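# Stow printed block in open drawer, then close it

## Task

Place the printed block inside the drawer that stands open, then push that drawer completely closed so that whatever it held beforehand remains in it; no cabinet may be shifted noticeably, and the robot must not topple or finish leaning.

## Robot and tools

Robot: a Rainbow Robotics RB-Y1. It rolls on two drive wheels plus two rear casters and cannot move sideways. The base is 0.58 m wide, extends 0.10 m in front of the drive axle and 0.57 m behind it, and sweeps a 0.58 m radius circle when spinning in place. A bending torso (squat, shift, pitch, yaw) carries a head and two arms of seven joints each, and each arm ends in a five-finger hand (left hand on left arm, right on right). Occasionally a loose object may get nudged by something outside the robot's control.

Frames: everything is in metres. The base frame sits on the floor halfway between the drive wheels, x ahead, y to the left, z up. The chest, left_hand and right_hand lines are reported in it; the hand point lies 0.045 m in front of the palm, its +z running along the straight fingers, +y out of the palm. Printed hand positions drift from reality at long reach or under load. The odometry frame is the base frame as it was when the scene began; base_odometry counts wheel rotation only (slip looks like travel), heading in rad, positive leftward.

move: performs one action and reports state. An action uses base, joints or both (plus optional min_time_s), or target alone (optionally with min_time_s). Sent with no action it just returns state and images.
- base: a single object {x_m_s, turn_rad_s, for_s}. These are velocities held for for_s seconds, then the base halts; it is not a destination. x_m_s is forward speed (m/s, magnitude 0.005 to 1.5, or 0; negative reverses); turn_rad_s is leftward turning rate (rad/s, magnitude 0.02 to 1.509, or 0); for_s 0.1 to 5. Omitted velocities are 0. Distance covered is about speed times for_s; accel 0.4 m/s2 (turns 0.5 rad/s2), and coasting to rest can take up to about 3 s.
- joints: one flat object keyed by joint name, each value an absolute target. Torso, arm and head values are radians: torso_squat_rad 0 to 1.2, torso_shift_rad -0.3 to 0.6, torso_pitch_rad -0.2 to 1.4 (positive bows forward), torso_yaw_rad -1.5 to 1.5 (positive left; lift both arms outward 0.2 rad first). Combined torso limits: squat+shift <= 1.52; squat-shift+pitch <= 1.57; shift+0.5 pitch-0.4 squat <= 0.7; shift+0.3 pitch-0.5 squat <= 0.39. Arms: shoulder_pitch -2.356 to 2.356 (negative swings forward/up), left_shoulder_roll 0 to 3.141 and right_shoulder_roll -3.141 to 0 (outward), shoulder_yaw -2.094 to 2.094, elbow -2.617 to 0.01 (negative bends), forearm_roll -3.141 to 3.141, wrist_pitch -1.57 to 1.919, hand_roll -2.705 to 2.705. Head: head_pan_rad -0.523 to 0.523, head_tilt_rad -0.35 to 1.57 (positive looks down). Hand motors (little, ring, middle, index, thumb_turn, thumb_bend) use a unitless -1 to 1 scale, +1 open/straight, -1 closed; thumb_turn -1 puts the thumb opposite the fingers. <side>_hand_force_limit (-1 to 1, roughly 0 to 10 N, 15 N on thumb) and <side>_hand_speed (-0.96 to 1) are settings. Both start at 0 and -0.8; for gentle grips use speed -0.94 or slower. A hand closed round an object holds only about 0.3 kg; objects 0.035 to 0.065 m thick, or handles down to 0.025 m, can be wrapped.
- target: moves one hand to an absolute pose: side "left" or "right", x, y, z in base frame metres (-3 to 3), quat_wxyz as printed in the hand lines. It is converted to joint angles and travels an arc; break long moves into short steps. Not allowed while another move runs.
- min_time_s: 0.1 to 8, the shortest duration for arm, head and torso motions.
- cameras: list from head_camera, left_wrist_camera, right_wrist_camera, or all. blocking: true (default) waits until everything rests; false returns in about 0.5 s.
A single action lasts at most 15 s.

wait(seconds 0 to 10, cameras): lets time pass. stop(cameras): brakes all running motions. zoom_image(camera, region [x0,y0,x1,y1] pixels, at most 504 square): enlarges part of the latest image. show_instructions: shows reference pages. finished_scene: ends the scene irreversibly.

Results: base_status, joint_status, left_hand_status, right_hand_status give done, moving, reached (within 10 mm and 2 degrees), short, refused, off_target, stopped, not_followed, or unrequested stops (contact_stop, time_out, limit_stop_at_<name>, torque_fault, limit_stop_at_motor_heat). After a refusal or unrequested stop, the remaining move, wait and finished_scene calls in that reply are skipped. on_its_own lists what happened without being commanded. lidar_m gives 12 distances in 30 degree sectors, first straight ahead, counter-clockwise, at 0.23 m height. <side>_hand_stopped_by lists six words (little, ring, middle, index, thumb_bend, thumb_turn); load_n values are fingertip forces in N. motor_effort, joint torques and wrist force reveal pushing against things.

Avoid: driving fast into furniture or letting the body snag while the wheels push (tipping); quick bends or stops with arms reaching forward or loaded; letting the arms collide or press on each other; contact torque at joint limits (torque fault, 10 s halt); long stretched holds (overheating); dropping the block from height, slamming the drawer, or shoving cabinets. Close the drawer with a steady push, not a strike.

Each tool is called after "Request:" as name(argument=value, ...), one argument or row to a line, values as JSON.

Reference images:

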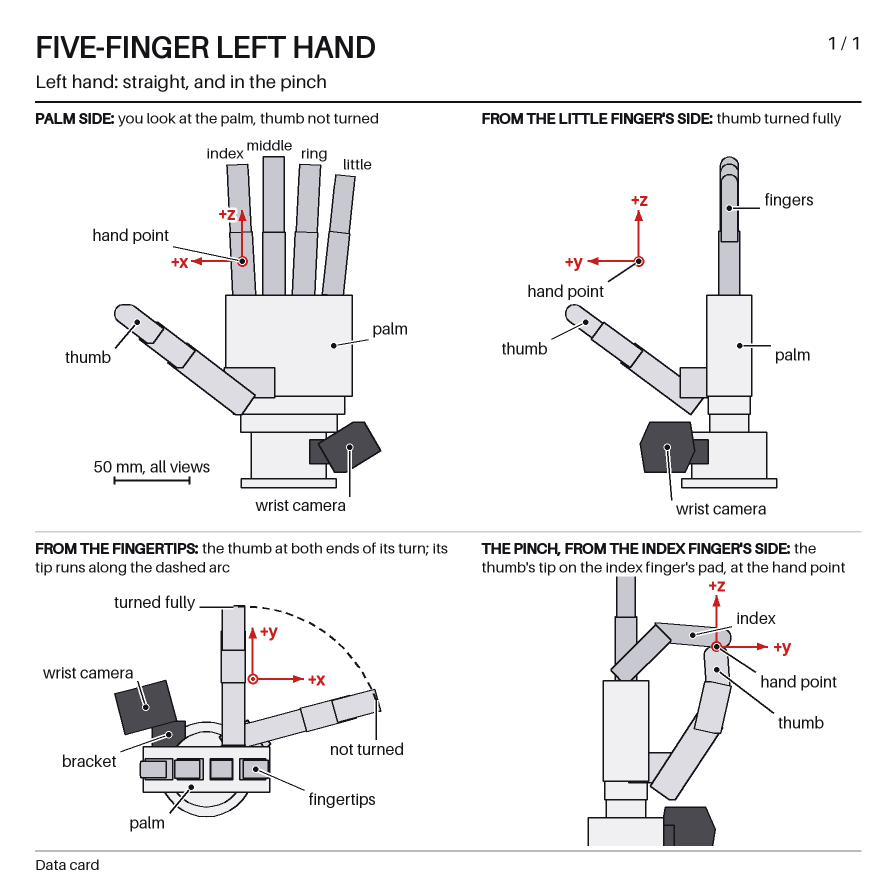

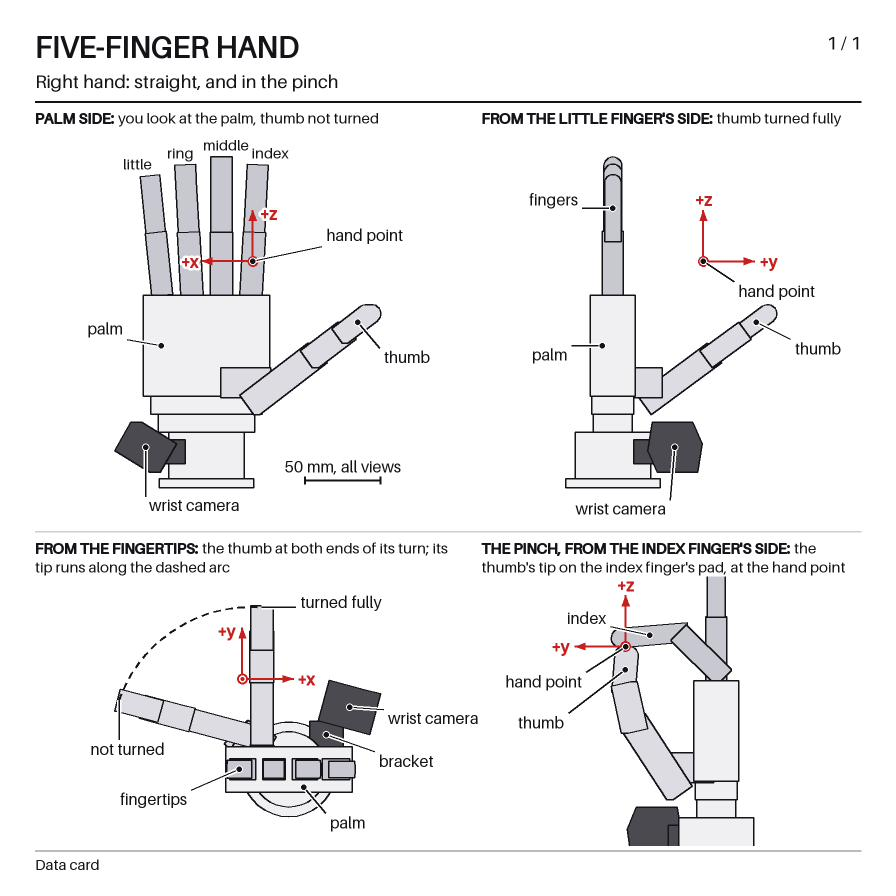

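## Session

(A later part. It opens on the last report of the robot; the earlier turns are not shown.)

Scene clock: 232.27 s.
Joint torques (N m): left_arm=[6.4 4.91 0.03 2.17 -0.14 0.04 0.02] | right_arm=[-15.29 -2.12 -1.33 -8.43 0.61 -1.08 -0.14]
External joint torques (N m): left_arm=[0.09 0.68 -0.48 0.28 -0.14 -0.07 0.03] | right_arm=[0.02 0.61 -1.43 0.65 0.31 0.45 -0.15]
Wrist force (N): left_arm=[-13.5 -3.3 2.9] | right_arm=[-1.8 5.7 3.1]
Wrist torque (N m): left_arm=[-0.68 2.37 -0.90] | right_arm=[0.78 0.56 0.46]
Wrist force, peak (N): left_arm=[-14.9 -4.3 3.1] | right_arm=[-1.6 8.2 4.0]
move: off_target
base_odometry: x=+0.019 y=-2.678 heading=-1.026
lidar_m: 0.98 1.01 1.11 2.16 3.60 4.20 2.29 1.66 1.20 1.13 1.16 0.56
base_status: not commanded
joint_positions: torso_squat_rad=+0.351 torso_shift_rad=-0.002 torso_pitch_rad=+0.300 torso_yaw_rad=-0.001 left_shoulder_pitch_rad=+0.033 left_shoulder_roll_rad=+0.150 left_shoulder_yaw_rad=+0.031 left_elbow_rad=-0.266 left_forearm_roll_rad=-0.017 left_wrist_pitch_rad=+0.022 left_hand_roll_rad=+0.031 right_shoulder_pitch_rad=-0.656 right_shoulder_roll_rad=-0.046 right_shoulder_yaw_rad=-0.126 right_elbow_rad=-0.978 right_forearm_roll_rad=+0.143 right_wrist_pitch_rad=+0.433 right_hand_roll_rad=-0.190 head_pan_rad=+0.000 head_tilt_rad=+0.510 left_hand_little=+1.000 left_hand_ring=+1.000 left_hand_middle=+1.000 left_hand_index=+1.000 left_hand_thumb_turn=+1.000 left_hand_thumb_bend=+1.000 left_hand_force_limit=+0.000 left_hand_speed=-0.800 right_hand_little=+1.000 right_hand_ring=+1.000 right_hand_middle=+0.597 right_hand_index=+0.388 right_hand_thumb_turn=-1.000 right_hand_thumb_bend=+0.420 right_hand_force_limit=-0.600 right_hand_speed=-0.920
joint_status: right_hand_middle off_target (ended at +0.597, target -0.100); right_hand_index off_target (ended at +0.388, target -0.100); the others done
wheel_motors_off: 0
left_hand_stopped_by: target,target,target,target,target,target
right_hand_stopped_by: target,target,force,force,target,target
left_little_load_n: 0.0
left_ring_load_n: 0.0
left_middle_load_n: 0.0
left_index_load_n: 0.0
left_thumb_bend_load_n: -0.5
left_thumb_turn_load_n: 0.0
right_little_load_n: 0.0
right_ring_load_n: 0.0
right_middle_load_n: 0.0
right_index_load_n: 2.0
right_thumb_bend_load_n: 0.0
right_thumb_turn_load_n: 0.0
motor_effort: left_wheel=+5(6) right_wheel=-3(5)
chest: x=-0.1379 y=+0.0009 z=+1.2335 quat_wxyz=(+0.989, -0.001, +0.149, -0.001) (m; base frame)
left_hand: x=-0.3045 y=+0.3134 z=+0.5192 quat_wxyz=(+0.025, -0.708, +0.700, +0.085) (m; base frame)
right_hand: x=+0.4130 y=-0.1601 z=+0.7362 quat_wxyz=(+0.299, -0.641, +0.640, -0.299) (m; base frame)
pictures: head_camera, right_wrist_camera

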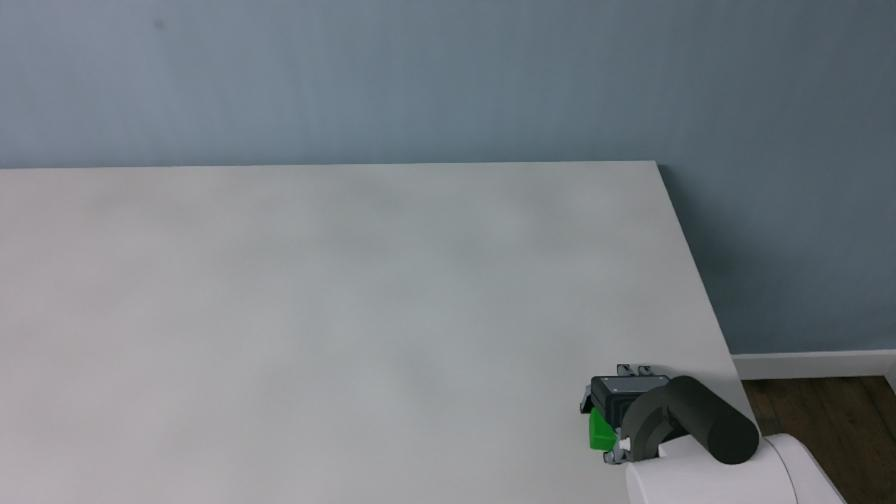

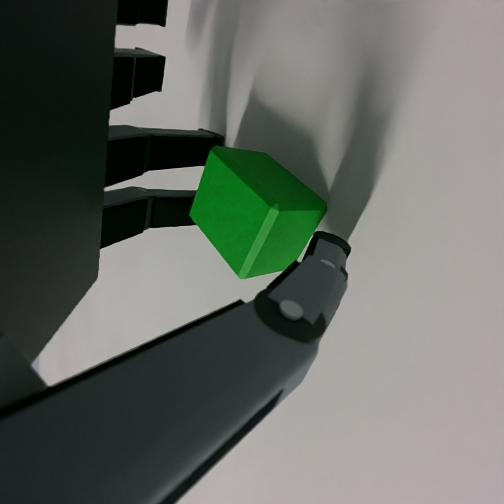

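Request:
move(
  joints={"right_hand_thumb_bend": -0.1, "right_hand_force_limit": -0.7, "right_hand_speed": -0.92},
  cameras=["head_camera", "right_wrist_camera"],
)

Request:
zoom_image(
  camera="right_wrist_camera",
  region=[90, 90, 390, 390],
)

Scene clock: 272.57 s.
Joint torques (N m): left_arm=[5.73 4.34 0.48 1.8 -0.05 0.32 0.08] | right_arm=[-15.41 -1.77 -1.28 -8.29 0.72 -1.04 -0.1]
External joint torques (N m): left_arm=[-0.57 0.11 -0.03 -0.09 -0.05 0.2 0.08] | right_arm=[-0.1 0.96 -1.38 0.8 0.42 0.49 -0.1]
Wrist force (N): left_arm=[-14.1 -4.0 3.1] | right_arm=[-1.3 6.3 2.6]
Wrist torque (N m): left_arm=[-0.78 2.51 -0.93] | right_arm=[0.81 0.50 0.49]
Wrist force, peak (N): left_arm=[-14.7 -4.7 4.0] | right_arm=[-1.5 6.1 3.4]
move: off_target
base_odometry: x=+0.019 y=-2.678 heading=-1.026
lidar_m: 0.98 1.01 1.11 2.14 3.59 4.18 2.30 1.67 1.19 1.13 1.17 0.56
base_status: not commanded
joint_positions: torso_squat_rad=+0.351 torso_shift_rad=-0.002 torso_pitch_rad=+0.300 torso_yaw_rad=-0.001 left_shoulder_pitch_rad=+0.033 left_shoulder_roll_rad=+0.150 left_shoulder_yaw_rad=+0.031 left_elbow_rad=-0.266 left_forearm_roll_rad=-0.017 left_wrist_pitch_rad=+0.022 left_hand_roll_rad=+0.031 right_shoulder_pitch_rad=-0.656 right_shoulder_roll_rad=-0.046 right_shoulder_yaw_rad=-0.126 right_elbow_rad=-0.978 right_forearm_roll_rad=+0.143 right_wrist_pitch_rad=+0.433 right_hand_roll_rad=-0.190 head_pan_rad=+0.000 head_tilt_rad=+0.510 left_hand_little=+1.000 left_hand_ring=+1.000 left_hand_middle=+1.000 left_hand_index=+1.000 left_hand_thumb_turn=+1.000 left_hand_thumb_bend=+1.000 left_hand_force_limit=+0.000 left_hand_speed=-0.800 right_hand_little=+1.000 right_hand_ring=+1.000 right_hand_middle=+0.597 right_hand_index=+0.388 right_hand_thumb_turn=-1.000 right_hand_thumb_bend=+0.121 right_hand_force_limit=-0.700 right_hand_speed=-0.920
joint_status: right_hand_thumb_bend off_target (ended at +0.121, target -0.100); the others done
wheel_motors_off: 0
left_hand_stopped_by: target,target,target,target,target,target
right_hand_stopped_by: target,target,force,force,force,target
left_little_load_n: 0.0
left_ring_load_n: 0.0
left_middle_load_n: 0.0
left_index_load_n: 0.0
left_thumb_bend_load_n: -0.5
left_thumb_turn_load_n: 0.0
right_little_load_n: 0.0
right_ring_load_n: 0.0
right_middle_load_n: 0.0
right_index_load_n: 2.5
right_thumb_bend_load_n: 3.0
right_thumb_turn_load_n: -0.5
motor_effort: left_wheel=+4(6) right_wheel=-2(6)
chest: x=-0.1379 y=+0.0009 z=+1.2335 quat_wxyz=(+0.989, -0.001, +0.149, -0.001) (m; base frame)
left_hand: x=-0.3045 y=+0.3134 z=+0.5192 quat_wxyz=(+0.025, -0.708, +0.700, +0.085) (m; base frame)
right_hand: x=+0.4130 y=-0.1601 z=+0.7362 quat_wxyz=(+0.299, -0.641, +0.640, -0.299) (m; base frame)
pictures: head_camera, right_wrist_camera

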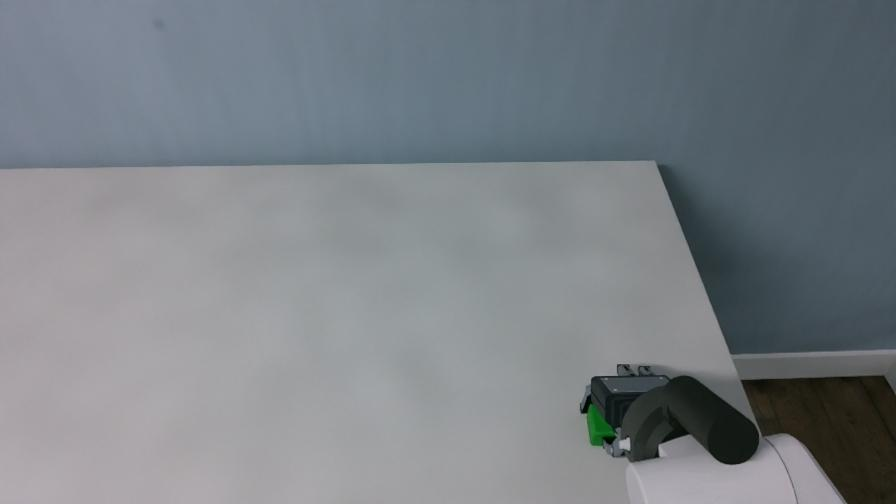

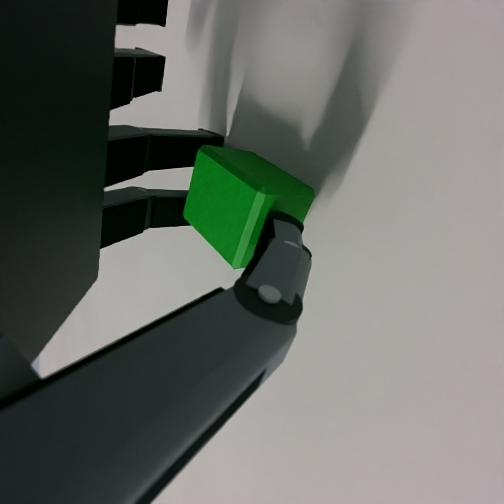

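Scaled by 1.680.

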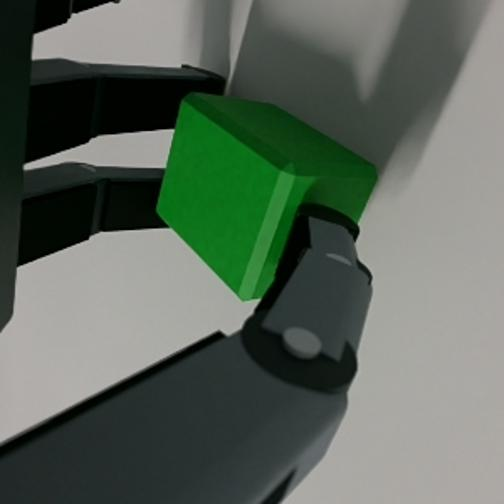

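Request:
move(
  joints={"right_hand_middle": -0.1, "right_hand_force_limit": -0.5, "right_hand_speed": -0.94},
  cameras=[],
)

Request:
move(
  joints={"right_hand_index": -0.12, "right_hand_thumb_bend": -0.12, "right_hand_force_limit": -0.3, "right_hand_speed": -0.94},
  cameras=["head_camera", "right_wrist_camera"],
)

Request:
zoom_image(
  camera="right_wrist_camera",
  region=[90, 90, 390, 390],
)

Scene clock: 276.43 s.
Joint torques (N m): left_arm=[6.17 4.44 0.18 1.81 -0.07 0.05 0.15] | right_arm=[-15.37 -2.21 -1.41 -8.45 0.64 -1.09 -0.11]
External joint torques (N m): left_arm=[-0.13 0.21 -0.33 -0.08 -0.07 -0.06 0.15] | right_arm=[-0.05 0.52 -1.51 0.63 0.34 0.44 -0.12]
Wrist force (N): left_arm=[-13.8 -3.5 2.6] | right_arm=[-1.3 6.5 2.7]
Wrist torque (N m): left_arm=[-0.69 2.44 -0.92] | right_arm=[0.85 0.48 0.50]
Wrist force, peak (N): left_arm=[-14.8 -4.3 3.4] | right_arm=[-1.6 6.6 2.6]
move: off_target
base_odometry: x=+0.019 y=-2.678 heading=-1.026
lidar_m: 0.97 1.02 1.10 2.16 3.60 4.19 2.30 1.65 1.17 1.13 1.16 0.57
base_status: not commanded
joint_positions: torso_squat_rad=+0.351 torso_shift_rad=-0.002 torso_pitch_rad=+0.300 torso_yaw_rad=-0.001 left_shoulder_pitch_rad=+0.033 left_shoulder_roll_rad=+0.150 left_shoulder_yaw_rad=+0.031 left_elbow_rad=-0.266 left_forearm_roll_rad=-0.017 left_wrist_pitch_rad=+0.022 left_hand_roll_rad=+0.031 right_shoulder_pitch_rad=-0.656 right_shoulder_roll_rad=-0.046 right_shoulder_yaw_rad=-0.126 right_elbow_rad=-0.978 right_forearm_roll_rad=+0.143 right_wrist_pitch_rad=+0.433 right_hand_roll_rad=-0.190 head_pan_rad=+0.000 head_tilt_rad=+0.510 left_hand_little=+1.000 left_hand_ring=+1.000 left_hand_middle=+1.000 left_hand_index=+1.000 left_hand_thumb_turn=+1.000 left_hand_thumb_bend=+1.000 left_hand_force_limit=+0.000 left_hand_speed=-0.800 right_hand_little=+1.000 right_hand_ring=+1.000 right_hand_middle=+0.597 right_hand_index=+0.388 right_hand_thumb_turn=-1.000 right_hand_thumb_bend=+0.121 right_hand_force_limit=-0.500 right_hand_speed=-0.940
joint_status: right_hand_middle off_target (ended at +0.597, target -0.100); the others done
wheel_motors_off: 0
left_hand_stopped_by: target,target,target,target,target,target
right_hand_stopped_by: target,target,force,force,force,target
left_little_load_n: 0.0
left_ring_load_n: 0.0
left_middle_load_n: 0.0
left_index_load_n: 0.0
left_thumb_bend_load_n: 0.0
left_thumb_turn_load_n: 0.0
right_little_load_n: 0.0
right_ring_load_n: -0.5
right_middle_load_n: 0.5
right_index_load_n: 2.5
right_thumb_bend_load_n: 2.5
right_thumb_turn_load_n: -0.5
motor_effort: left_wheel=+3(5) right_wheel=+2(5)
chest: x=-0.1379 y=+0.0009 z=+1.2335 quat_wxyz=(+0.989, -0.001, +0.149, -0.001) (m; base frame)
left_hand: x=-0.3045 y=+0.3134 z=+0.5192 quat_wxyz=(+0.025, -0.708, +0.700, +0.085) (m; base frame)
right_hand: x=+0.4130 y=-0.1601 z=+0.7362 quat_wxyz=(+0.299, -0.641, +0.640, -0.299) (m; base frame)
pictures: none
No camera images: "cameras" was empty.

Scene clock: 276.90 s.
Joint torques (N m): left_arm=[6.49 4.03 0.31 2.19 0.14 0.14 -0.11] | right_arm=[-15.32 -2.12 -1.3 -8.37 0.67 -1.04 -0.06]
External joint torques (N m): left_arm=[0.19 -0.2 -0.2 0.3 0.14 0.03 -0.1] | right_arm=[-0.01 0.61 -1.4 0.71 0.37 0.49 -0.06]
Wrist force (N): left_arm=[-13.7 -4.3 3.1] | right_arm=[-1.3 6.0 2.9]
Wrist torque (N m): left_arm=[-0.84 2.34 -0.90] | right_arm=[0.81 0.47 0.50]
Wrist force, peak (N): left_arm=[-14.5 -4.0 2.5] | right_arm=[-1.3 6.1 3.4]
move: off_target
base_odometry: x=+0.019 y=-2.678 heading=-1.026
lidar_m: 0.98 1.01 1.10 2.14 3.59 4.20 2.32 1.66 1.19 1.13 1.16 0.56
base_status: not commanded
joint_positions: torso_squat_rad=+0.351 torso_shift_rad=-0.002 torso_pitch_rad=+0.300 torso_yaw_rad=-0.001 left_shoulder_pitch_rad=+0.033 left_shoulder_roll_rad=+0.150 left_shoulder_yaw_rad=+0.031 left_elbow_rad=-0.266 left_forearm_roll_rad=-0.017 left_wrist_pitch_rad=+0.022 left_hand_roll_rad=+0.031 right_shoulder_pitch_rad=-0.656 right_shoulder_roll_rad=-0.046 right_shoulder_yaw_rad=-0.126 right_elbow_rad=-0.978 right_forearm_roll_rad=+0.143 right_wrist_pitch_rad=+0.433 right_hand_roll_rad=-0.190 head_pan_rad=+0.000 head_tilt_rad=+0.510 left_hand_little=+1.000 left_hand_ring=+1.000 left_hand_middle=+1.000 left_hand_index=+1.000 left_hand_thumb_turn=+1.000 left_hand_thumb_bend=+1.000 left_hand_force_limit=+0.000 left_hand_speed=-0.800 right_hand_little=+1.000 right_hand_ring=+1.000 right_hand_middle=+0.597 right_hand_index=+0.384 right_hand_thumb_turn=-1.000 right_hand_thumb_bend=+0.115 right_hand_force_limit=-0.300 right_hand_speed=-0.940
joint_status: right_hand_index off_target (ended at +0.384, target -0.120); right_hand_thumb_bend off_target (ended at +0.115, target -0.120); the others done
wheel_motors_off: 0
left_hand_stopped_by: target,target,target,target,target,target
right_hand_stopped_by: target,target,force,force,force,target
left_little_load_n: 0.0
left_ring_load_n: 0.0
left_middle_load_n: 0.0
left_index_load_n: 0.0
left_thumb_bend_load_n: 0.0
left_thumb_turn_load_n: 0.0
right_little_load_n: 0.0
right_ring_load_n: 0.0
right_middle_load_n: 0.0
right_index_load_n: 5.0
right_thumb_bend_load_n: 5.0
right_thumb_turn_load_n: -1.0
motor_effort: left_wheel=+4(6) right_wheel=+0(4)
chest: x=-0.1379 y=+0.0009 z=+1.2335 quat_wxyz=(+0.989, -0.001, +0.149, -0.001) (m; base frame)
left_hand: x=-0.3045 y=+0.3134 z=+0.5192 quat_wxyz=(+0.025, -0.708, +0.700, +0.085) (m; base frame)
right_hand: x=+0.4130 y=-0.1601 z=+0.7362 quat_wxyz=(+0.299, -0.641, +0.640, -0.299) (m; base frame)
pictures: head_camera, right_wrist_camera

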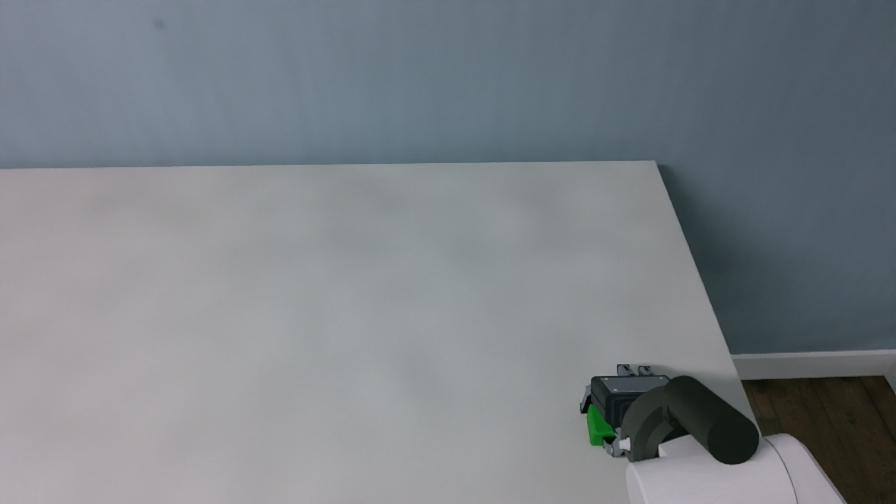

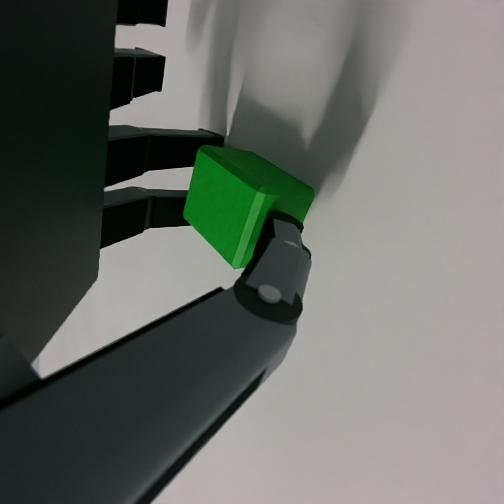

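Scaled by 1.680.

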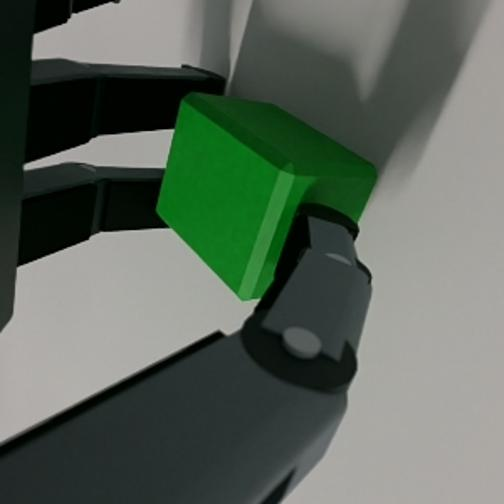

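Request:
move(
  target={"side": "right", "x": 0.413, "y": -0.160, "z": 0.745, "quat_wxyz": [0.299, -0.641, 0.641, -0.299]},
  min_time_s=1.5,
)

Request:
move(
  joints={"right_hand_middle": -0.15, "right_hand_force_limit": -0.4, "right_hand_speed": -0.94},
  cameras=["head_camera", "right_wrist_camera"],
)

Request:
zoom_image(
  camera="right_wrist_camera",
  region=[90, 90, 390, 390],
)

Scene clock: 283.53 s.
Joint torques (N m): left_arm=[5.92 4.18 0.46 1.84 -0.09 0.04 0.16] | right_arm=[-14.54 -1.95 1.67 -10.06 0.03 -1.23 0.64]
External joint torques (N m): left_arm=[-0.39 -0.05 -0.05 -0.05 -0.09 -0.07 0.17] | right_arm=[0.66 0.69 1.58 -0.84 -0.28 0.3 0.64]
Wrist force (N): left_arm=[-14.0 -4.0 2.6] | right_arm=[-1.6 8.2 3.9]
Wrist torque (N m): left_arm=[-0.79 2.42 -0.92] | right_arm=[0.72 0.50 0.70]
Wrist force, peak (N): left_arm=[-14.7 -4.2 3.1] | right_arm=[-1.4 8.3 4.1]
move: done
base_odometry: x=+0.019 y=-2.678 heading=-1.026
lidar_m: 0.98 1.01 1.12 2.15 3.60 4.21 2.28 1.66 1.19 1.13 1.18 0.56
base_status: not commanded
joint_positions: torso_squat_rad=+0.351 torso_shift_rad=-0.002 torso_pitch_rad=+0.300 torso_yaw_rad=-0.001 left_shoulder_pitch_rad=+0.033 left_shoulder_roll_rad=+0.150 left_shoulder_yaw_rad=+0.031 left_elbow_rad=-0.266 left_forearm_roll_rad=-0.017 left_wrist_pitch_rad=+0.022 left_hand_roll_rad=+0.031 right_shoulder_pitch_rad=-0.640 right_shoulder_roll_rad=-0.044 right_shoulder_yaw_rad=-0.120 right_elbow_rad=-1.038 right_forearm_roll_rad=+0.134 right_wrist_pitch_rad=+0.477 right_hand_roll_rad=-0.181 head_pan_rad=+0.000 head_tilt_rad=+0.510 left_hand_little=+1.000 left_hand_ring=+1.000 left_hand_middle=+1.000 left_hand_index=+1.000 left_hand_thumb_turn=+1.000 left_hand_thumb_bend=+1.000 left_hand_force_limit=+0.000 left_hand_speed=-0.800 right_hand_little=+1.000 right_hand_ring=+1.000 right_hand_middle=+0.597 right_hand_index=+0.384 right_hand_thumb_turn=-1.000 right_hand_thumb_bend=+0.115 right_hand_force_limit=-0.300 right_hand_speed=-0.940
joint_status: all done
wheel_motors_off: 0
left_hand_stopped_by: target,target,target,target,target,target
right_hand_stopped_by: target,target,force,force,force,target
left_little_load_n: 0.0
left_ring_load_n: 0.0
left_middle_load_n: 0.0
left_index_load_n: 0.0
left_thumb_bend_load_n: 0.0
left_thumb_turn_load_n: 0.0
right_little_load_n: 0.0
right_ring_load_n: -0.5
right_middle_load_n: 0.0
right_index_load_n: 4.0
right_thumb_bend_load_n: 5.0
right_thumb_turn_load_n: -1.0
motor_effort: left_wheel=+4(5) right_wheel=-1(5)
chest: x=-0.1379 y=+0.0009 z=+1.2335 quat_wxyz=(+0.989, -0.001, +0.149, -0.001) (m; base frame)
left_hand: x=-0.3045 y=+0.3134 z=+0.5192 quat_wxyz=(+0.025, -0.708, +0.700, +0.085) (m; base frame)
right_hand: x=+0.4131 y=-0.1603 z=+0.7450 quat_wxyz=(+0.299, -0.641, +0.641, -0.299) (m; base frame)
right_hand_status: reached (checked arc, planned for 1.5 s): 0 mm and 0.0 deg off.
pictures: none

Scene clock: 285.23 s.
Joint torques (N m): left_arm=[5.82 4.2 0.14 1.85 -0.05 0.1 -0.11] | right_arm=[-14.72 -2.18 1.81 -10.07 0.08 -1.26 0.65]
External joint torques (N m): left_arm=[-0.49 -0.03 -0.37 -0.05 -0.05 -0.01 -0.11] | right_arm=[0.47 0.46 1.73 -0.86 -0.23 0.27 0.65]
Wrist force (N): left_arm=[-13.9 -4.1 3.1] | right_arm=[-1.5 8.0 3.7]
Wrist torque (N m): left_arm=[-0.82 2.44 -0.88] | right_arm=[0.67 0.48 0.71]
Wrist force, peak (N): left_arm=[-14.8 -4.5 3.1] | right_arm=[-1.7 8.2 3.8]
move: off_target
base_odometry: x=+0.019 y=-2.678 heading=-1.026
lidar_m: 0.97 1.00 1.12 2.14 3.59 4.21 2.28 1.67 1.18 1.12 1.17 0.56
base_status: not commanded
joint_positions: torso_squat_rad=+0.351 torso_shift_rad=-0.002 torso_pitch_rad=+0.300 torso_yaw_rad=-0.001 left_shoulder_pitch_rad=+0.033 left_shoulder_roll_rad=+0.150 left_shoulder_yaw_rad=+0.031 left_elbow_rad=-0.266 left_forearm_roll_rad=-0.017 left_wrist_pitch_rad=+0.022 left_hand_roll_rad=+0.031 right_shoulder_pitch_rad=-0.640 right_shoulder_roll_rad=-0.044 right_shoulder_yaw_rad=-0.120 right_elbow_rad=-1.038 right_forearm_roll_rad=+0.134 right_wrist_pitch_rad=+0.477 right_hand_roll_rad=-0.181 head_pan_rad=+0.000 head_tilt_rad=+0.510 left_hand_little=+1.000 left_hand_ring=+1.000 left_hand_middle=+1.000 left_hand_index=+1.000 left_hand_thumb_turn=+1.000 left_hand_thumb_bend=+1.000 left_hand_force_limit=+0.000 left_hand_speed=-0.800 right_hand_little=+1.000 right_hand_ring=+1.000 right_hand_middle=+0.373 right_hand_index=+0.383 right_hand_thumb_turn=-1.000 right_hand_thumb_bend=+0.115 right_hand_force_limit=-0.400 right_hand_speed=-0.940
joint_status: right_hand_middle off_target (ended at +0.373, target -0.150); the others done
wheel_motors_off: 0
left_hand_stopped_by: target,target,target,target,target,target
right_hand_stopped_by: target,target,force,force,force,target
left_little_load_n: 0.0
left_ring_load_n: 0.0
left_middle_load_n: 0.0
left_index_load_n: 0.0
left_thumb_bend_load_n: 0.0
left_thumb_turn_load_n: 0.0
right_little_load_n: 0.0
right_ring_load_n: 0.0
right_middle_load_n: 3.5
right_index_load_n: 1.5
right_thumb_bend_load_n: 8.0
right_thumb_turn_load_n: 0.5
motor_effort: left_wheel=+4(6) right_wheel=-4(6)
chest: x=-0.1379 y=+0.0009 z=+1.2335 quat_wxyz=(+0.989, -0.001, +0.149, -0.001) (m; base frame)
left_hand: x=-0.3045 y=+0.3134 z=+0.5192 quat_wxyz=(+0.025, -0.708, +0.700, +0.085) (m; base frame)
right_hand: x=+0.4131 y=-0.1603 z=+0.7450 quat_wxyz=(+0.299, -0.641, +0.641, -0.299) (m; base frame)
pictures: head_camera, right_wrist_camera

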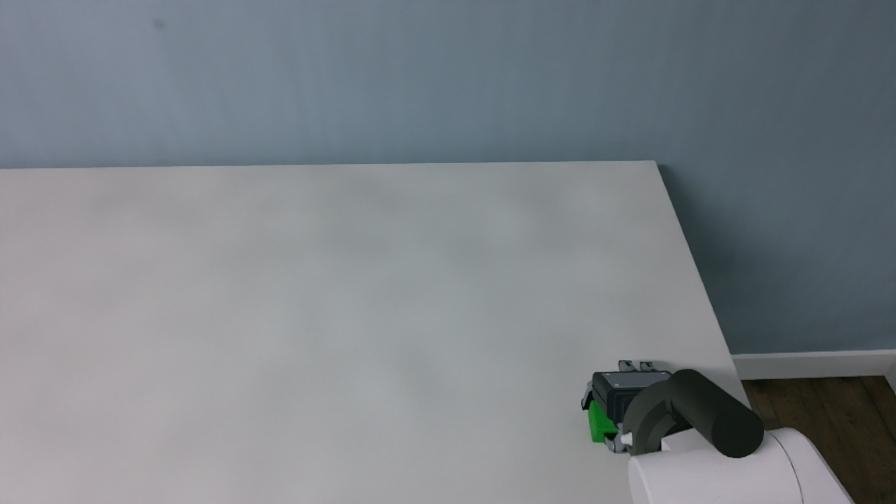

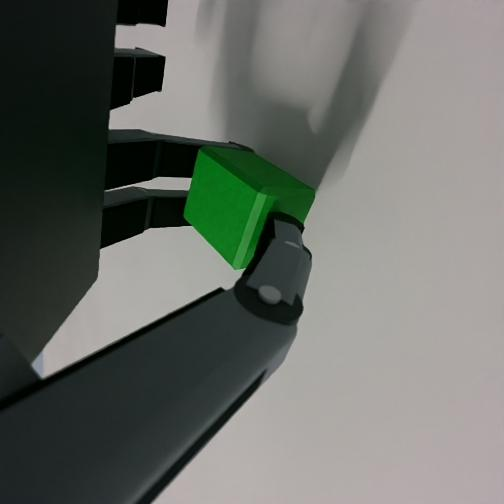

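Scaled by 1.680.

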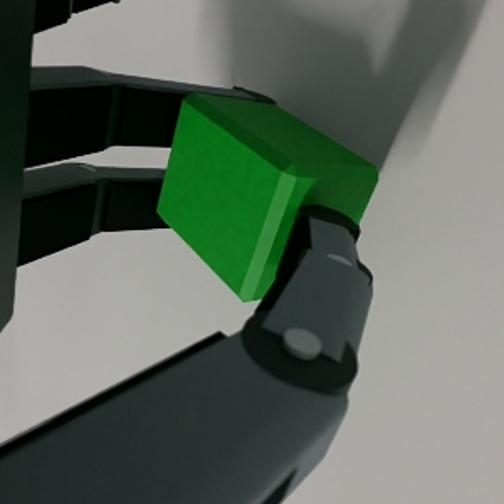

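Request:
move(
  joints={"right_hand_index": -0.15, "right_hand_force_limit": -0.3, "right_hand_speed": -0.94},
)

Request:
move(
  target={"side": "right", "x": 0.37, "y": -0.170, "z": 0.92, "quat_wxyz": [0.299, -0.641, 0.641, -0.299]},
  min_time_s=3,
  cameras=["head_camera", "right_wrist_camera"],
)

Scene clock: 303.47 s.
Joint torques (N m): left_arm=[5.96 4.53 0.13 2.05 0 0.24 -0.06] | right_arm=[-14.77 -2.06 1.76 -10.14 0.09 -1.22 0.67]
External joint torques (N m): left_arm=[-0.35 0.3 -0.38 0.16 0 0.13 -0.06] | right_arm=[0.43 0.58 1.67 -0.92 -0.22 0.31 0.66]
Wrist force (N): left_arm=[-13.4 -4.3 2.8] | right_arm=[-1.7 7.9 3.9]
Wrist torque (N m): left_arm=[-0.82 2.34 -0.89] | right_arm=[0.67 0.50 0.71]
Wrist force, peak (N): left_arm=[-14.6 -4.4 3.5] | right_arm=[-1.6 8.3 3.9]
move: off_target
base_odometry: x=+0.019 y=-2.678 heading=-1.026
lidar_m: 0.97 1.00 1.12 2.15 3.59 4.19 2.30 1.64 1.19 1.13 1.17 0.54
base_status: not commanded
joint_positions: torso_squat_rad=+0.351 torso_shift_rad=-0.002 torso_pitch_rad=+0.300 torso_yaw_rad=-0.001 left_shoulder_pitch_rad=+0.033 left_shoulder_roll_rad=+0.150 left_shoulder_yaw_rad=+0.031 left_elbow_rad=-0.266 left_forearm_roll_rad=-0.017 left_wrist_pitch_rad=+0.022 left_hand_roll_rad=+0.031 right_shoulder_pitch_rad=-0.640 right_shoulder_roll_rad=-0.044 right_shoulder_yaw_rad=-0.120 right_elbow_rad=-1.038 right_forearm_roll_rad=+0.134 right_wrist_pitch_rad=+0.477 right_hand_roll_rad=-0.181 head_pan_rad=+0.000 head_tilt_rad=+0.510 left_hand_little=+1.000 left_hand_ring=+1.000 left_hand_middle=+1.000 left_hand_index=+1.000 left_hand_thumb_turn=+1.000 left_hand_thumb_bend=+1.000 left_hand_force_limit=+0.000 left_hand_speed=-0.800 right_hand_little=+1.000 right_hand_ring=+1.000 right_hand_middle=+0.373 right_hand_index=+0.373 right_hand_thumb_turn=-1.000 right_hand_thumb_bend=+0.116 right_hand_force_limit=-0.300 right_hand_speed=-0.940
joint_status: right_hand_index off_target (ended at +0.373, target -0.150); the others done
wheel_motors_off: 0
left_hand_stopped_by: target,target,target,target,target,target
right_hand_stopped_by: target,target,force,force,force,target
left_little_load_n: 0.0
left_ring_load_n: 0.0
left_middle_load_n: 0.0
left_index_load_n: 0.0
left_thumb_bend_load_n: 0.0
left_thumb_turn_load_n: 0.0
right_little_load_n: 0.0
right_ring_load_n: 0.0
right_middle_load_n: 2.0
right_index_load_n: 4.0
right_thumb_bend_load_n: 9.0
right_thumb_turn_load_n: -0.5
motor_effort: left_wheel=+2(5) right_wheel=+0(3)
chest: x=-0.1379 y=+0.0009 z=+1.2335 quat_wxyz=(+0.989, -0.001, +0.149, -0.001) (m; base frame)
left_hand: x=-0.3045 y=+0.3134 z=+0.5192 quat_wxyz=(+0.025, -0.708, +0.700, +0.085) (m; base frame)
right_hand: x=+0.4131 y=-0.1603 z=+0.7450 quat_wxyz=(+0.299, -0.641, +0.641, -0.299) (m; base frame)
pictures: none

Scene clock: 306.80 s.
Joint torques (N m): left_arm=[6.43 4.48 0.93 1.98 -0.16 0.23 -0.14] | right_arm=[-12.53 -1.29 1.39 -9.96 0.04 -1.43 0.66]
External joint torques (N m): left_arm=[0.13 0.25 0.42 0.09 -0.16 0.12 -0.14] | right_arm=[0.27 0.69 1.43 -0.73 -0.22 0.12 0.65]
Wrist force (N): left_arm=[-14.7 -3.7 3.0] | right_arm=[-1.7 8.3 4.0]
Wrist torque (N m): left_arm=[-0.75 2.57 -0.93] | right_arm=[0.71 0.46 0.71]
Wrist force, peak (N): left_arm=[-15.0 -4.6 3.8] | right_arm=[-1.3 8.8 3.9]
move: done
base_odometry: x=+0.019 y=-2.678 heading=-1.026
lidar_m: 0.98 1.01 1.12 2.16 3.60 4.19 2.29 1.65 1.18 1.13 1.17 0.56
base_status: not commanded
joint_positions: torso_squat_rad=+0.351 torso_shift_rad=-0.002 torso_pitch_rad=+0.300 torso_yaw_rad=-0.001 left_shoulder_pitch_rad=+0.033 left_shoulder_roll_rad=+0.150 left_shoulder_yaw_rad=+0.031 left_elbow_rad=-0.266 left_forearm_roll_rad=-0.017 left_wrist_pitch_rad=+0.022 left_hand_roll_rad=+0.031 right_shoulder_pitch_rad=-0.486 right_shoulder_roll_rad=-0.037 right_shoulder_yaw_rad=-0.095 right_elbow_rad=-1.934 right_forearm_roll_rad=+0.045 right_wrist_pitch_rad=+1.223 right_hand_roll_rad=-0.065 head_pan_rad=+0.000 head_tilt_rad=+0.510 left_hand_little=+1.000 left_hand_ring=+1.000 left_hand_middle=+1.000 left_hand_index=+1.000 left_hand_thumb_turn=+1.000 left_hand_thumb_bend=+1.000 left_hand_force_limit=+0.000 left_hand_speed=-0.800 right_hand_little=+1.000 right_hand_ring=+1.000 right_hand_middle=+0.373 right_hand_index=+0.374 right_hand_thumb_turn=-1.000 right_hand_thumb_bend=+0.116 right_hand_force_limit=-0.300 right_hand_speed=-0.940
joint_status: all done
wheel_motors_off: 0
left_hand_stopped_by: target,target,target,target,target,target
right_hand_stopped_by: target,target,force,force,force,target
left_little_load_n: 0.0
left_ring_load_n: 0.0
left_middle_load_n: -0.5
left_index_load_n: 0.0
left_thumb_bend_load_n: 0.0
left_thumb_turn_load_n: 0.0
right_little_load_n: 0.0
right_ring_load_n: 0.0
right_middle_load_n: 2.0
right_index_load_n: 4.5
right_thumb_bend_load_n: 9.5
right_thumb_turn_load_n: -0.5
motor_effort: left_wheel=+4(6) right_wheel=-1(5)
chest: x=-0.1379 y=+0.0009 z=+1.2335 quat_wxyz=(+0.989, -0.001, +0.149, -0.001) (m; base frame)
left_hand: x=-0.3045 y=+0.3134 z=+0.5192 quat_wxyz=(+0.025, -0.708, +0.700, +0.085) (m; base frame)
right_hand: x=+0.3701 y=-0.1703 z=+0.9200 quat_wxyz=(+0.299, -0.641, +0.641, -0.299) (m; base frame)
right_hand_status: reached (checked arc, planned for 3.0 s): 0 mm and 0.0 deg off.
pictures: head_camera, right_wrist_camera

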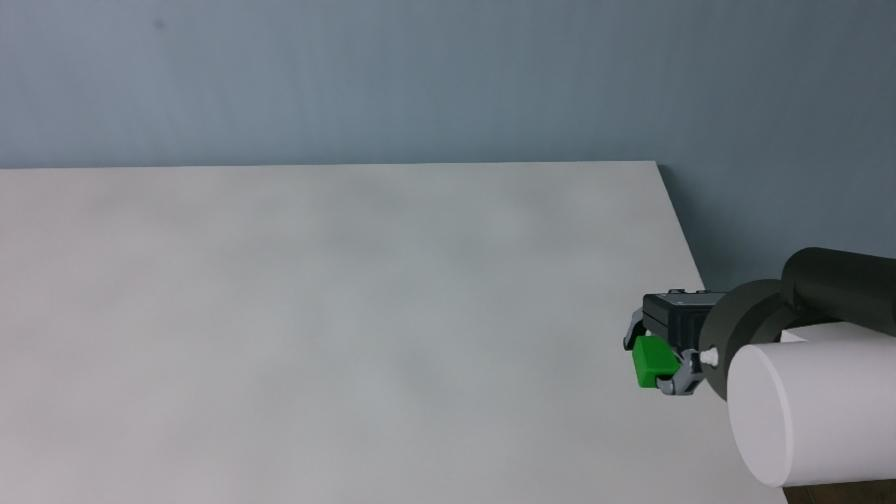

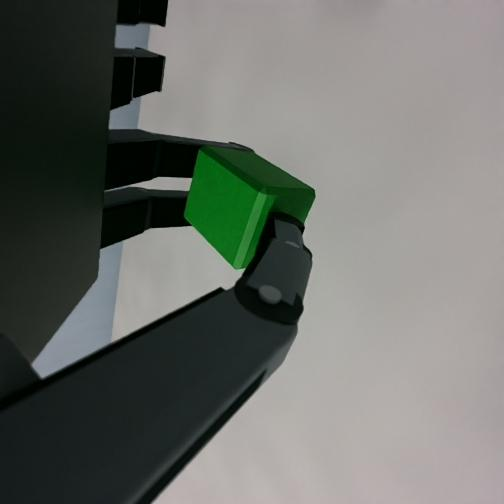

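Request:
move(
  base={"x_m_s": -0.25, "for_s": 1.2},
)

Request:
move(
  base={"turn_rad_s": -0.3, "for_s": 1.12},
  joints={"torso_pitch_rad": 0.15},
)

Request:
move(
  base={"x_m_s": -0.4, "for_s": 4.93},
)

Request:
move(
  base={"turn_rad_s": -0.6, "for_s": 2.06},
  joints={"head_tilt_rad": 0.7},
  cameras=["head_camera", "right_wrist_camera"],
)

Scene clock: 317.13 s.
Joint torques (N m): left_arm=[5.7 4.46 0.15 1.83 -0.15 0.19 -0.16] | right_arm=[-13.53 -1.71 1.32 -9.54 0.06 -1.48 0.7]
External joint torques (N m): left_arm=[-0.61 0.23 -0.36 -0.06 -0.15 0.08 -0.15] | right_arm=[-0.73 0.27 1.36 -0.31 -0.2 0.07 0.7]
Wrist force (N): left_arm=[-13.4 -4.2 2.6] | right_arm=[-1.5 8.5 4.0]
Wrist torque (N m): left_arm=[-0.82 2.33 -0.88] | right_arm=[0.75 0.42 0.72]
Wrist force, peak (N): left_arm=[-15.0 -3.9 3.2] | right_arm=[-1.7 8.7 4.1]
move: done
base_odometry: x=-0.137 y=-2.422 heading=-1.026
lidar_m: 0.83 1.32 1.29 2.21 3.60 4.21 4.55 1.66 1.20 1.13 1.18 0.85
base_status: done (sent for 1.2 of 1.2 s)
joint_positions: torso_squat_rad=+0.351 torso_shift_rad=-0.002 torso_pitch_rad=+0.300 torso_yaw_rad=-0.001 left_shoulder_pitch_rad=+0.034 left_shoulder_roll_rad=+0.150 left_shoulder_yaw_rad=+0.031 left_elbow_rad=-0.266 left_forearm_roll_rad=-0.017 left_wrist_pitch_rad=+0.022 left_hand_roll_rad=+0.031 right_shoulder_pitch_rad=-0.485 right_shoulder_roll_rad=-0.037 right_shoulder_yaw_rad=-0.095 right_elbow_rad=-1.934 right_forearm_roll_rad=+0.045 right_wrist_pitch_rad=+1.223 right_hand_roll_rad=-0.065 head_pan_rad=+0.000 head_tilt_rad=+0.510 left_hand_little=+1.000 left_hand_ring=+1.000 left_hand_middle=+1.000 left_hand_index=+1.000 left_hand_thumb_turn=+1.000 left_hand_thumb_bend=+1.000 left_hand_force_limit=+0.000 left_hand_speed=-0.800 right_hand_little=+1.000 right_hand_ring=+1.000 right_hand_middle=+0.373 right_hand_index=+0.374 right_hand_thumb_turn=-1.000 right_hand_thumb_bend=+0.116 right_hand_force_limit=-0.300 right_hand_speed=-0.940
joint_status: not commanded
wheel_motors_off: 0
left_hand_stopped_by: target,target,target,target,target,target
right_hand_stopped_by: target,target,force,force,force,target
left_little_load_n: 0.0
left_ring_load_n: 0.0
left_middle_load_n: 0.0
left_index_load_n: 0.0
left_thumb_bend_load_n: 0.0
left_thumb_turn_load_n: 0.0
right_little_load_n: 0.0
right_ring_load_n: 0.0
right_middle_load_n: 2.0
right_index_load_n: 4.5
right_thumb_bend_load_n: 9.0
right_thumb_turn_load_n: -0.5
motor_effort: left_wheel=-1(15) right_wheel=+3(27)
chest: x=-0.1379 y=+0.0009 z=+1.2335 quat_wxyz=(+0.989, -0.001, +0.149, -0.001) (m; base frame)
left_hand: x=-0.3046 y=+0.3134 z=+0.5192 quat_wxyz=(+0.025, -0.708, +0.700, +0.085) (m; base frame)
right_hand: x=+0.3700 y=-0.1703 z=+0.9198 quat_wxyz=(+0.299, -0.641, +0.641, -0.299) (m; base frame)
pictures: none

Scene clock: 319.20 s.
Joint torques (N m): left_arm=[2.3 5.39 -0.12 0.13 -0.12 0.04 0.19] | right_arm=[-15.54 -1.92 1.28 -9.08 0.13 -1.62 0.62]
External joint torques (N m): left_arm=[0.13 1.04 -0.62 -0.18 -0.13 0.24 0.19] | right_arm=[-0.66 0.42 1.35 -0.21 -0.13 0.11 0.61]
Wrist force (N): left_arm=[-14.2 -2.9 2.4] | right_arm=[-1.5 9.0 3.1]
Wrist torque (N m): left_arm=[-0.62 2.49 -0.97] | right_arm=[0.80 0.46 0.73]
Wrist force, peak (N): left_arm=[-14.4 -4.0 3.7] | right_arm=[-1.8 9.1 3.5]
move: done
base_odometry: x=-0.137 y=-2.422 heading=-1.365
lidar_m: 0.85 1.28 1.30 2.21 3.47 3.74 4.59 1.74 1.42 1.15 1.12 1.25
base_status: done (sent for 1.13 of 1.13 s)
joint_positions: torso_squat_rad=+0.351 torso_shift_rad=-0.002 torso_pitch_rad=+0.150 torso_yaw_rad=-0.001 left_shoulder_pitch_rad=+0.034 left_shoulder_roll_rad=+0.150 left_shoulder_yaw_rad=+0.031 left_elbow_rad=-0.266 left_forearm_roll_rad=-0.017 left_wrist_pitch_rad=+0.022 left_hand_roll_rad=+0.031 right_shoulder_pitch_rad=-0.485 right_shoulder_roll_rad=-0.037 right_shoulder_yaw_rad=-0.095 right_elbow_rad=-1.934 right_forearm_roll_rad=+0.045 right_wrist_pitch_rad=+1.223 right_hand_roll_rad=-0.065 head_pan_rad=+0.000 head_tilt_rad=+0.510 left_hand_little=+1.000 left_hand_ring=+1.000 left_hand_middle=+1.000 left_hand_index=+1.000 left_hand_thumb_turn=+1.000 left_hand_thumb_bend=+1.000 left_hand_force_limit=+0.000 left_hand_speed=-0.800 right_hand_little=+1.000 right_hand_ring=+1.000 right_hand_middle=+0.373 right_hand_index=+0.374 right_hand_thumb_turn=-1.000 right_hand_thumb_bend=+0.116 right_hand_force_limit=-0.300 right_hand_speed=-0.940
joint_status: all done
wheel_motors_off: 0
left_hand_stopped_by: target,target,target,target,target,target
right_hand_stopped_by: target,target,force,force,force,target
left_little_load_n: 0.0
left_ring_load_n: 0.0
left_middle_load_n: -0.5
left_index_load_n: 0.0
left_thumb_bend_load_n: 0.0
left_thumb_turn_load_n: 0.0
right_little_load_n: 0.0
right_ring_load_n: 0.0
right_middle_load_n: 2.0
right_index_load_n: 4.5
right_thumb_bend_load_n: 9.0
right_thumb_turn_load_n: -0.5
motor_effort: left_wheel=+8(31) right_wheel=+3(31)
chest: x=-0.1831 y=+0.0009 z=+1.2439 quat_wxyz=(+0.997, -0.001, +0.075, -0.001) (m; base frame)
left_hand: x=-0.2412 y=+0.3134 z=+0.5127 quat_wxyz=(+0.077, -0.713, +0.696, +0.031) (m; base frame)
right_hand: x=+0.3660 y=-0.1702 z=+1.0097 quat_wxyz=(+0.346, -0.617, +0.617, -0.346) (m; base frame)
pictures: none

Scene clock: 325.80 s.
Joint torques (N m): left_arm=[2.22 3.67 0.56 0.07 -0.17 -0.1 -0.22] | right_arm=[-15.48 -2.04 1.1 -8.93 0.16 -1.57 0.61]
External joint torques (N m): left_arm=[0.05 -0.69 0.06 -0.24 -0.18 0.1 -0.22] | right_arm=[-0.6 0.3 1.17 -0.06 -0.1 0.15 0.61]
Wrist force (N): left_arm=[-13.3 -3.8 2.6] | right_arm=[-1.7 8.9 3.2]
Wrist torque (N m): left_arm=[-0.81 2.32 -0.92] | right_arm=[0.80 0.49 0.73]
Wrist force, peak (N): left_arm=[-15.0 -2.9 2.7] | right_arm=[-1.7 9.3 3.5]
move: done
base_odometry: x=-0.539 y=-0.490 heading=-1.366
lidar_m: 2.82 2.71 2.83 2.80 2.33 2.55 2.72 2.69 2.25 1.24 1.23 2.02
base_status: done (sent for 4.93 of 4.93 s)
joint_positions: torso_squat_rad=+0.351 torso_shift_rad=-0.002 torso_pitch_rad=+0.150 torso_yaw_rad=-0.001 left_shoulder_pitch_rad=+0.034 left_shoulder_roll_rad=+0.150 left_shoulder_yaw_rad=+0.031 left_elbow_rad=-0.266 left_forearm_roll_rad=-0.017 left_wrist_pitch_rad=+0.022 left_hand_roll_rad=+0.031 right_shoulder_pitch_rad=-0.485 right_shoulder_roll_rad=-0.037 right_shoulder_yaw_rad=-0.095 right_elbow_rad=-1.934 right_forearm_roll_rad=+0.045 right_wrist_pitch_rad=+1.223 right_hand_roll_rad=-0.065 head_pan_rad=+0.000 head_tilt_rad=+0.510 left_hand_little=+1.000 left_hand_ring=+1.000 left_hand_middle=+1.000 left_hand_index=+1.000 left_hand_thumb_turn=+1.000 left_hand_thumb_bend=+1.000 left_hand_force_limit=+0.000 left_hand_speed=-0.800 right_hand_little=+1.000 right_hand_ring=+1.000 right_hand_middle=+0.373 right_hand_index=+0.374 right_hand_thumb_turn=-1.000 right_hand_thumb_bend=+0.116 right_hand_force_limit=-0.300 right_hand_speed=-0.940
joint_status: not commanded
wheel_motors_off: 0
left_hand_stopped_by: target,target,target,target,target,target
right_hand_stopped_by: target,target,force,force,force,target
left_little_load_n: 0.0
left_ring_load_n: 0.0
left_middle_load_n: 0.0
left_index_load_n: 0.0
left_thumb_bend_load_n: 0.0
left_thumb_turn_load_n: 0.0
right_little_load_n: 0.0
right_ring_load_n: 0.0
right_middle_load_n: 2.0
right_index_load_n: 4.5
right_thumb_bend_load_n: 9.5
right_thumb_turn_load_n: -0.5
motor_effort: left_wheel=-6(26) right_wheel=+13(35)
chest: x=-0.1831 y=+0.0009 z=+1.2439 quat_wxyz=(+0.997, -0.001, +0.075, -0.001) (m; base frame)
left_hand: x=-0.2412 y=+0.3134 z=+0.5127 quat_wxyz=(+0.077, -0.713, +0.696, +0.032) (m; base frame)
right_hand: x=+0.3660 y=-0.1702 z=+1.0096 quat_wxyz=(+0.346, -0.617, +0.617, -0.346) (m; base frame)
pictures: none

Scene clock: 329.40 s.
Joint torques (N m): left_arm=[1.8 4.26 0.52 -0.09 0.01 -0.22 -0.16] | right_arm=[-15.63 -2.23 1.04 -9.1 0.21 -1.61 0.57]
External joint torques (N m): left_arm=[-0.37 -0.09 0.02 -0.4 0 -0.03 -0.16] | right_arm=[-0.75 0.1 1.11 -0.23 -0.05 0.12 0.56]
Wrist force (N): left_arm=[-13.8 -3.4 2.5] | right_arm=[-1.6 8.9 3.4]
Wrist torque (N m): left_arm=[-0.74 2.40 -0.93] | right_arm=[0.79 0.46 0.73]
Wrist force, peak (N): left_arm=[-15.1 -3.4 2.5] | right_arm=[-1.7 9.4 3.5]
move: done
base_odometry: x=-0.539 y=-0.489 heading=-2.606
lidar_m: 1.22 1.88 2.55 2.71 2.82 2.91 2.34 2.39 2.84 2.70 2.67 1.92
base_status: done (sent for 2.07 of 2.07 s)
joint_positions: torso_squat_rad=+0.351 torso_shift_rad=-0.002 torso_pitch_rad=+0.150 torso_yaw_rad=-0.001 left_shoulder_pitch_rad=+0.034 left_shoulder_roll_rad=+0.150 left_shoulder_yaw_rad=+0.031 left_elbow_rad=-0.266 left_forearm_roll_rad=-0.017 left_wrist_pitch_rad=+0.022 left_hand_roll_rad=+0.031 right_shoulder_pitch_rad=-0.485 right_shoulder_roll_rad=-0.037 right_shoulder_yaw_rad=-0.095 right_elbow_rad=-1.934 right_forearm_roll_rad=+0.045 right_wrist_pitch_rad=+1.223 right_hand_roll_rad=-0.065 head_pan_rad=+0.000 head_tilt_rad=+0.700 left_hand_little=+1.000 left_hand_ring=+1.000 left_hand_middle=+1.000 left_hand_index=+1.000 left_hand_thumb_turn=+1.000 left_hand_thumb_bend=+1.000 left_hand_force_limit=+0.000 left_hand_speed=-0.800 right_hand_little=+1.000 right_hand_ring=+1.000 right_hand_middle=+0.373 right_hand_index=+0.374 right_hand_thumb_turn=-1.000 right_hand_thumb_bend=+0.116 right_hand_force_limit=-0.300 right_hand_speed=-0.940
joint_status: all done
wheel_motors_off: 0
left_hand_stopped_by: target,target,target,target,target,target
right_hand_stopped_by: target,target,force,force,force,target
left_little_load_n: 0.0
left_ring_load_n: 0.0
left_middle_load_n: 0.0
left_index_load_n: 0.0
left_thumb_bend_load_n: 0.0
left_thumb_turn_load_n: 0.0
right_little_load_n: 0.0
right_ring_load_n: 0.0
right_middle_load_n: 2.0
right_index_load_n: 4.5
right_thumb_bend_load_n: 9.5
right_thumb_turn_load_n: -0.5
motor_effort: left_wheel=+6(34) right_wheel=+3(45)
chest: x=-0.1831 y=+0.0009 z=+1.2439 quat_wxyz=(+0.997, -0.001, +0.075, -0.001) (m; base frame)
left_hand: x=-0.2412 y=+0.3135 z=+0.5127 quat_wxyz=(+0.077, -0.713, +0.696, +0.032) (m; base frame)
right_hand: x=+0.3660 y=-0.1702 z=+1.0096 quat_wxyz=(+0.346, -0.617, +0.617, -0.346) (m; base frame)
pictures: head_camera, right_wrist_camera

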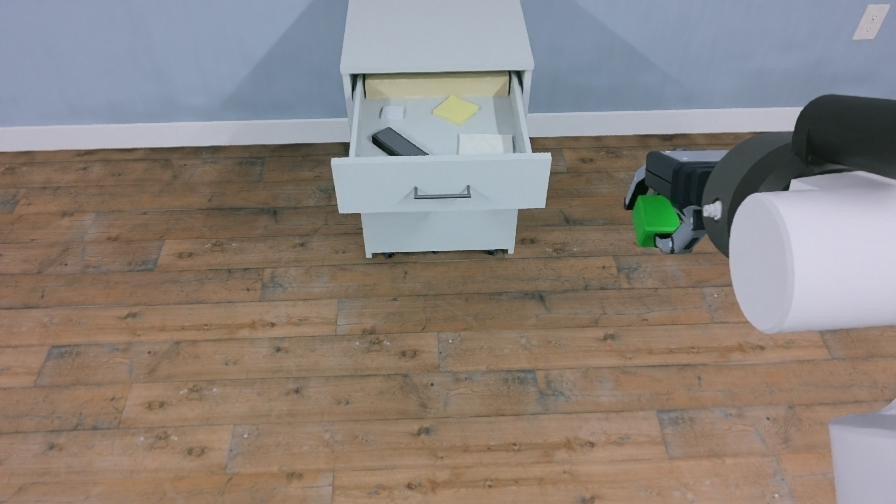

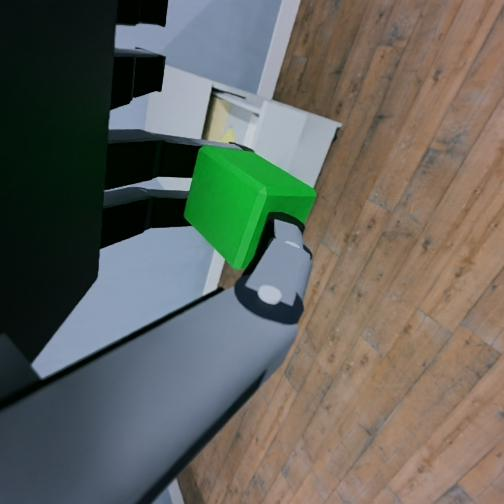

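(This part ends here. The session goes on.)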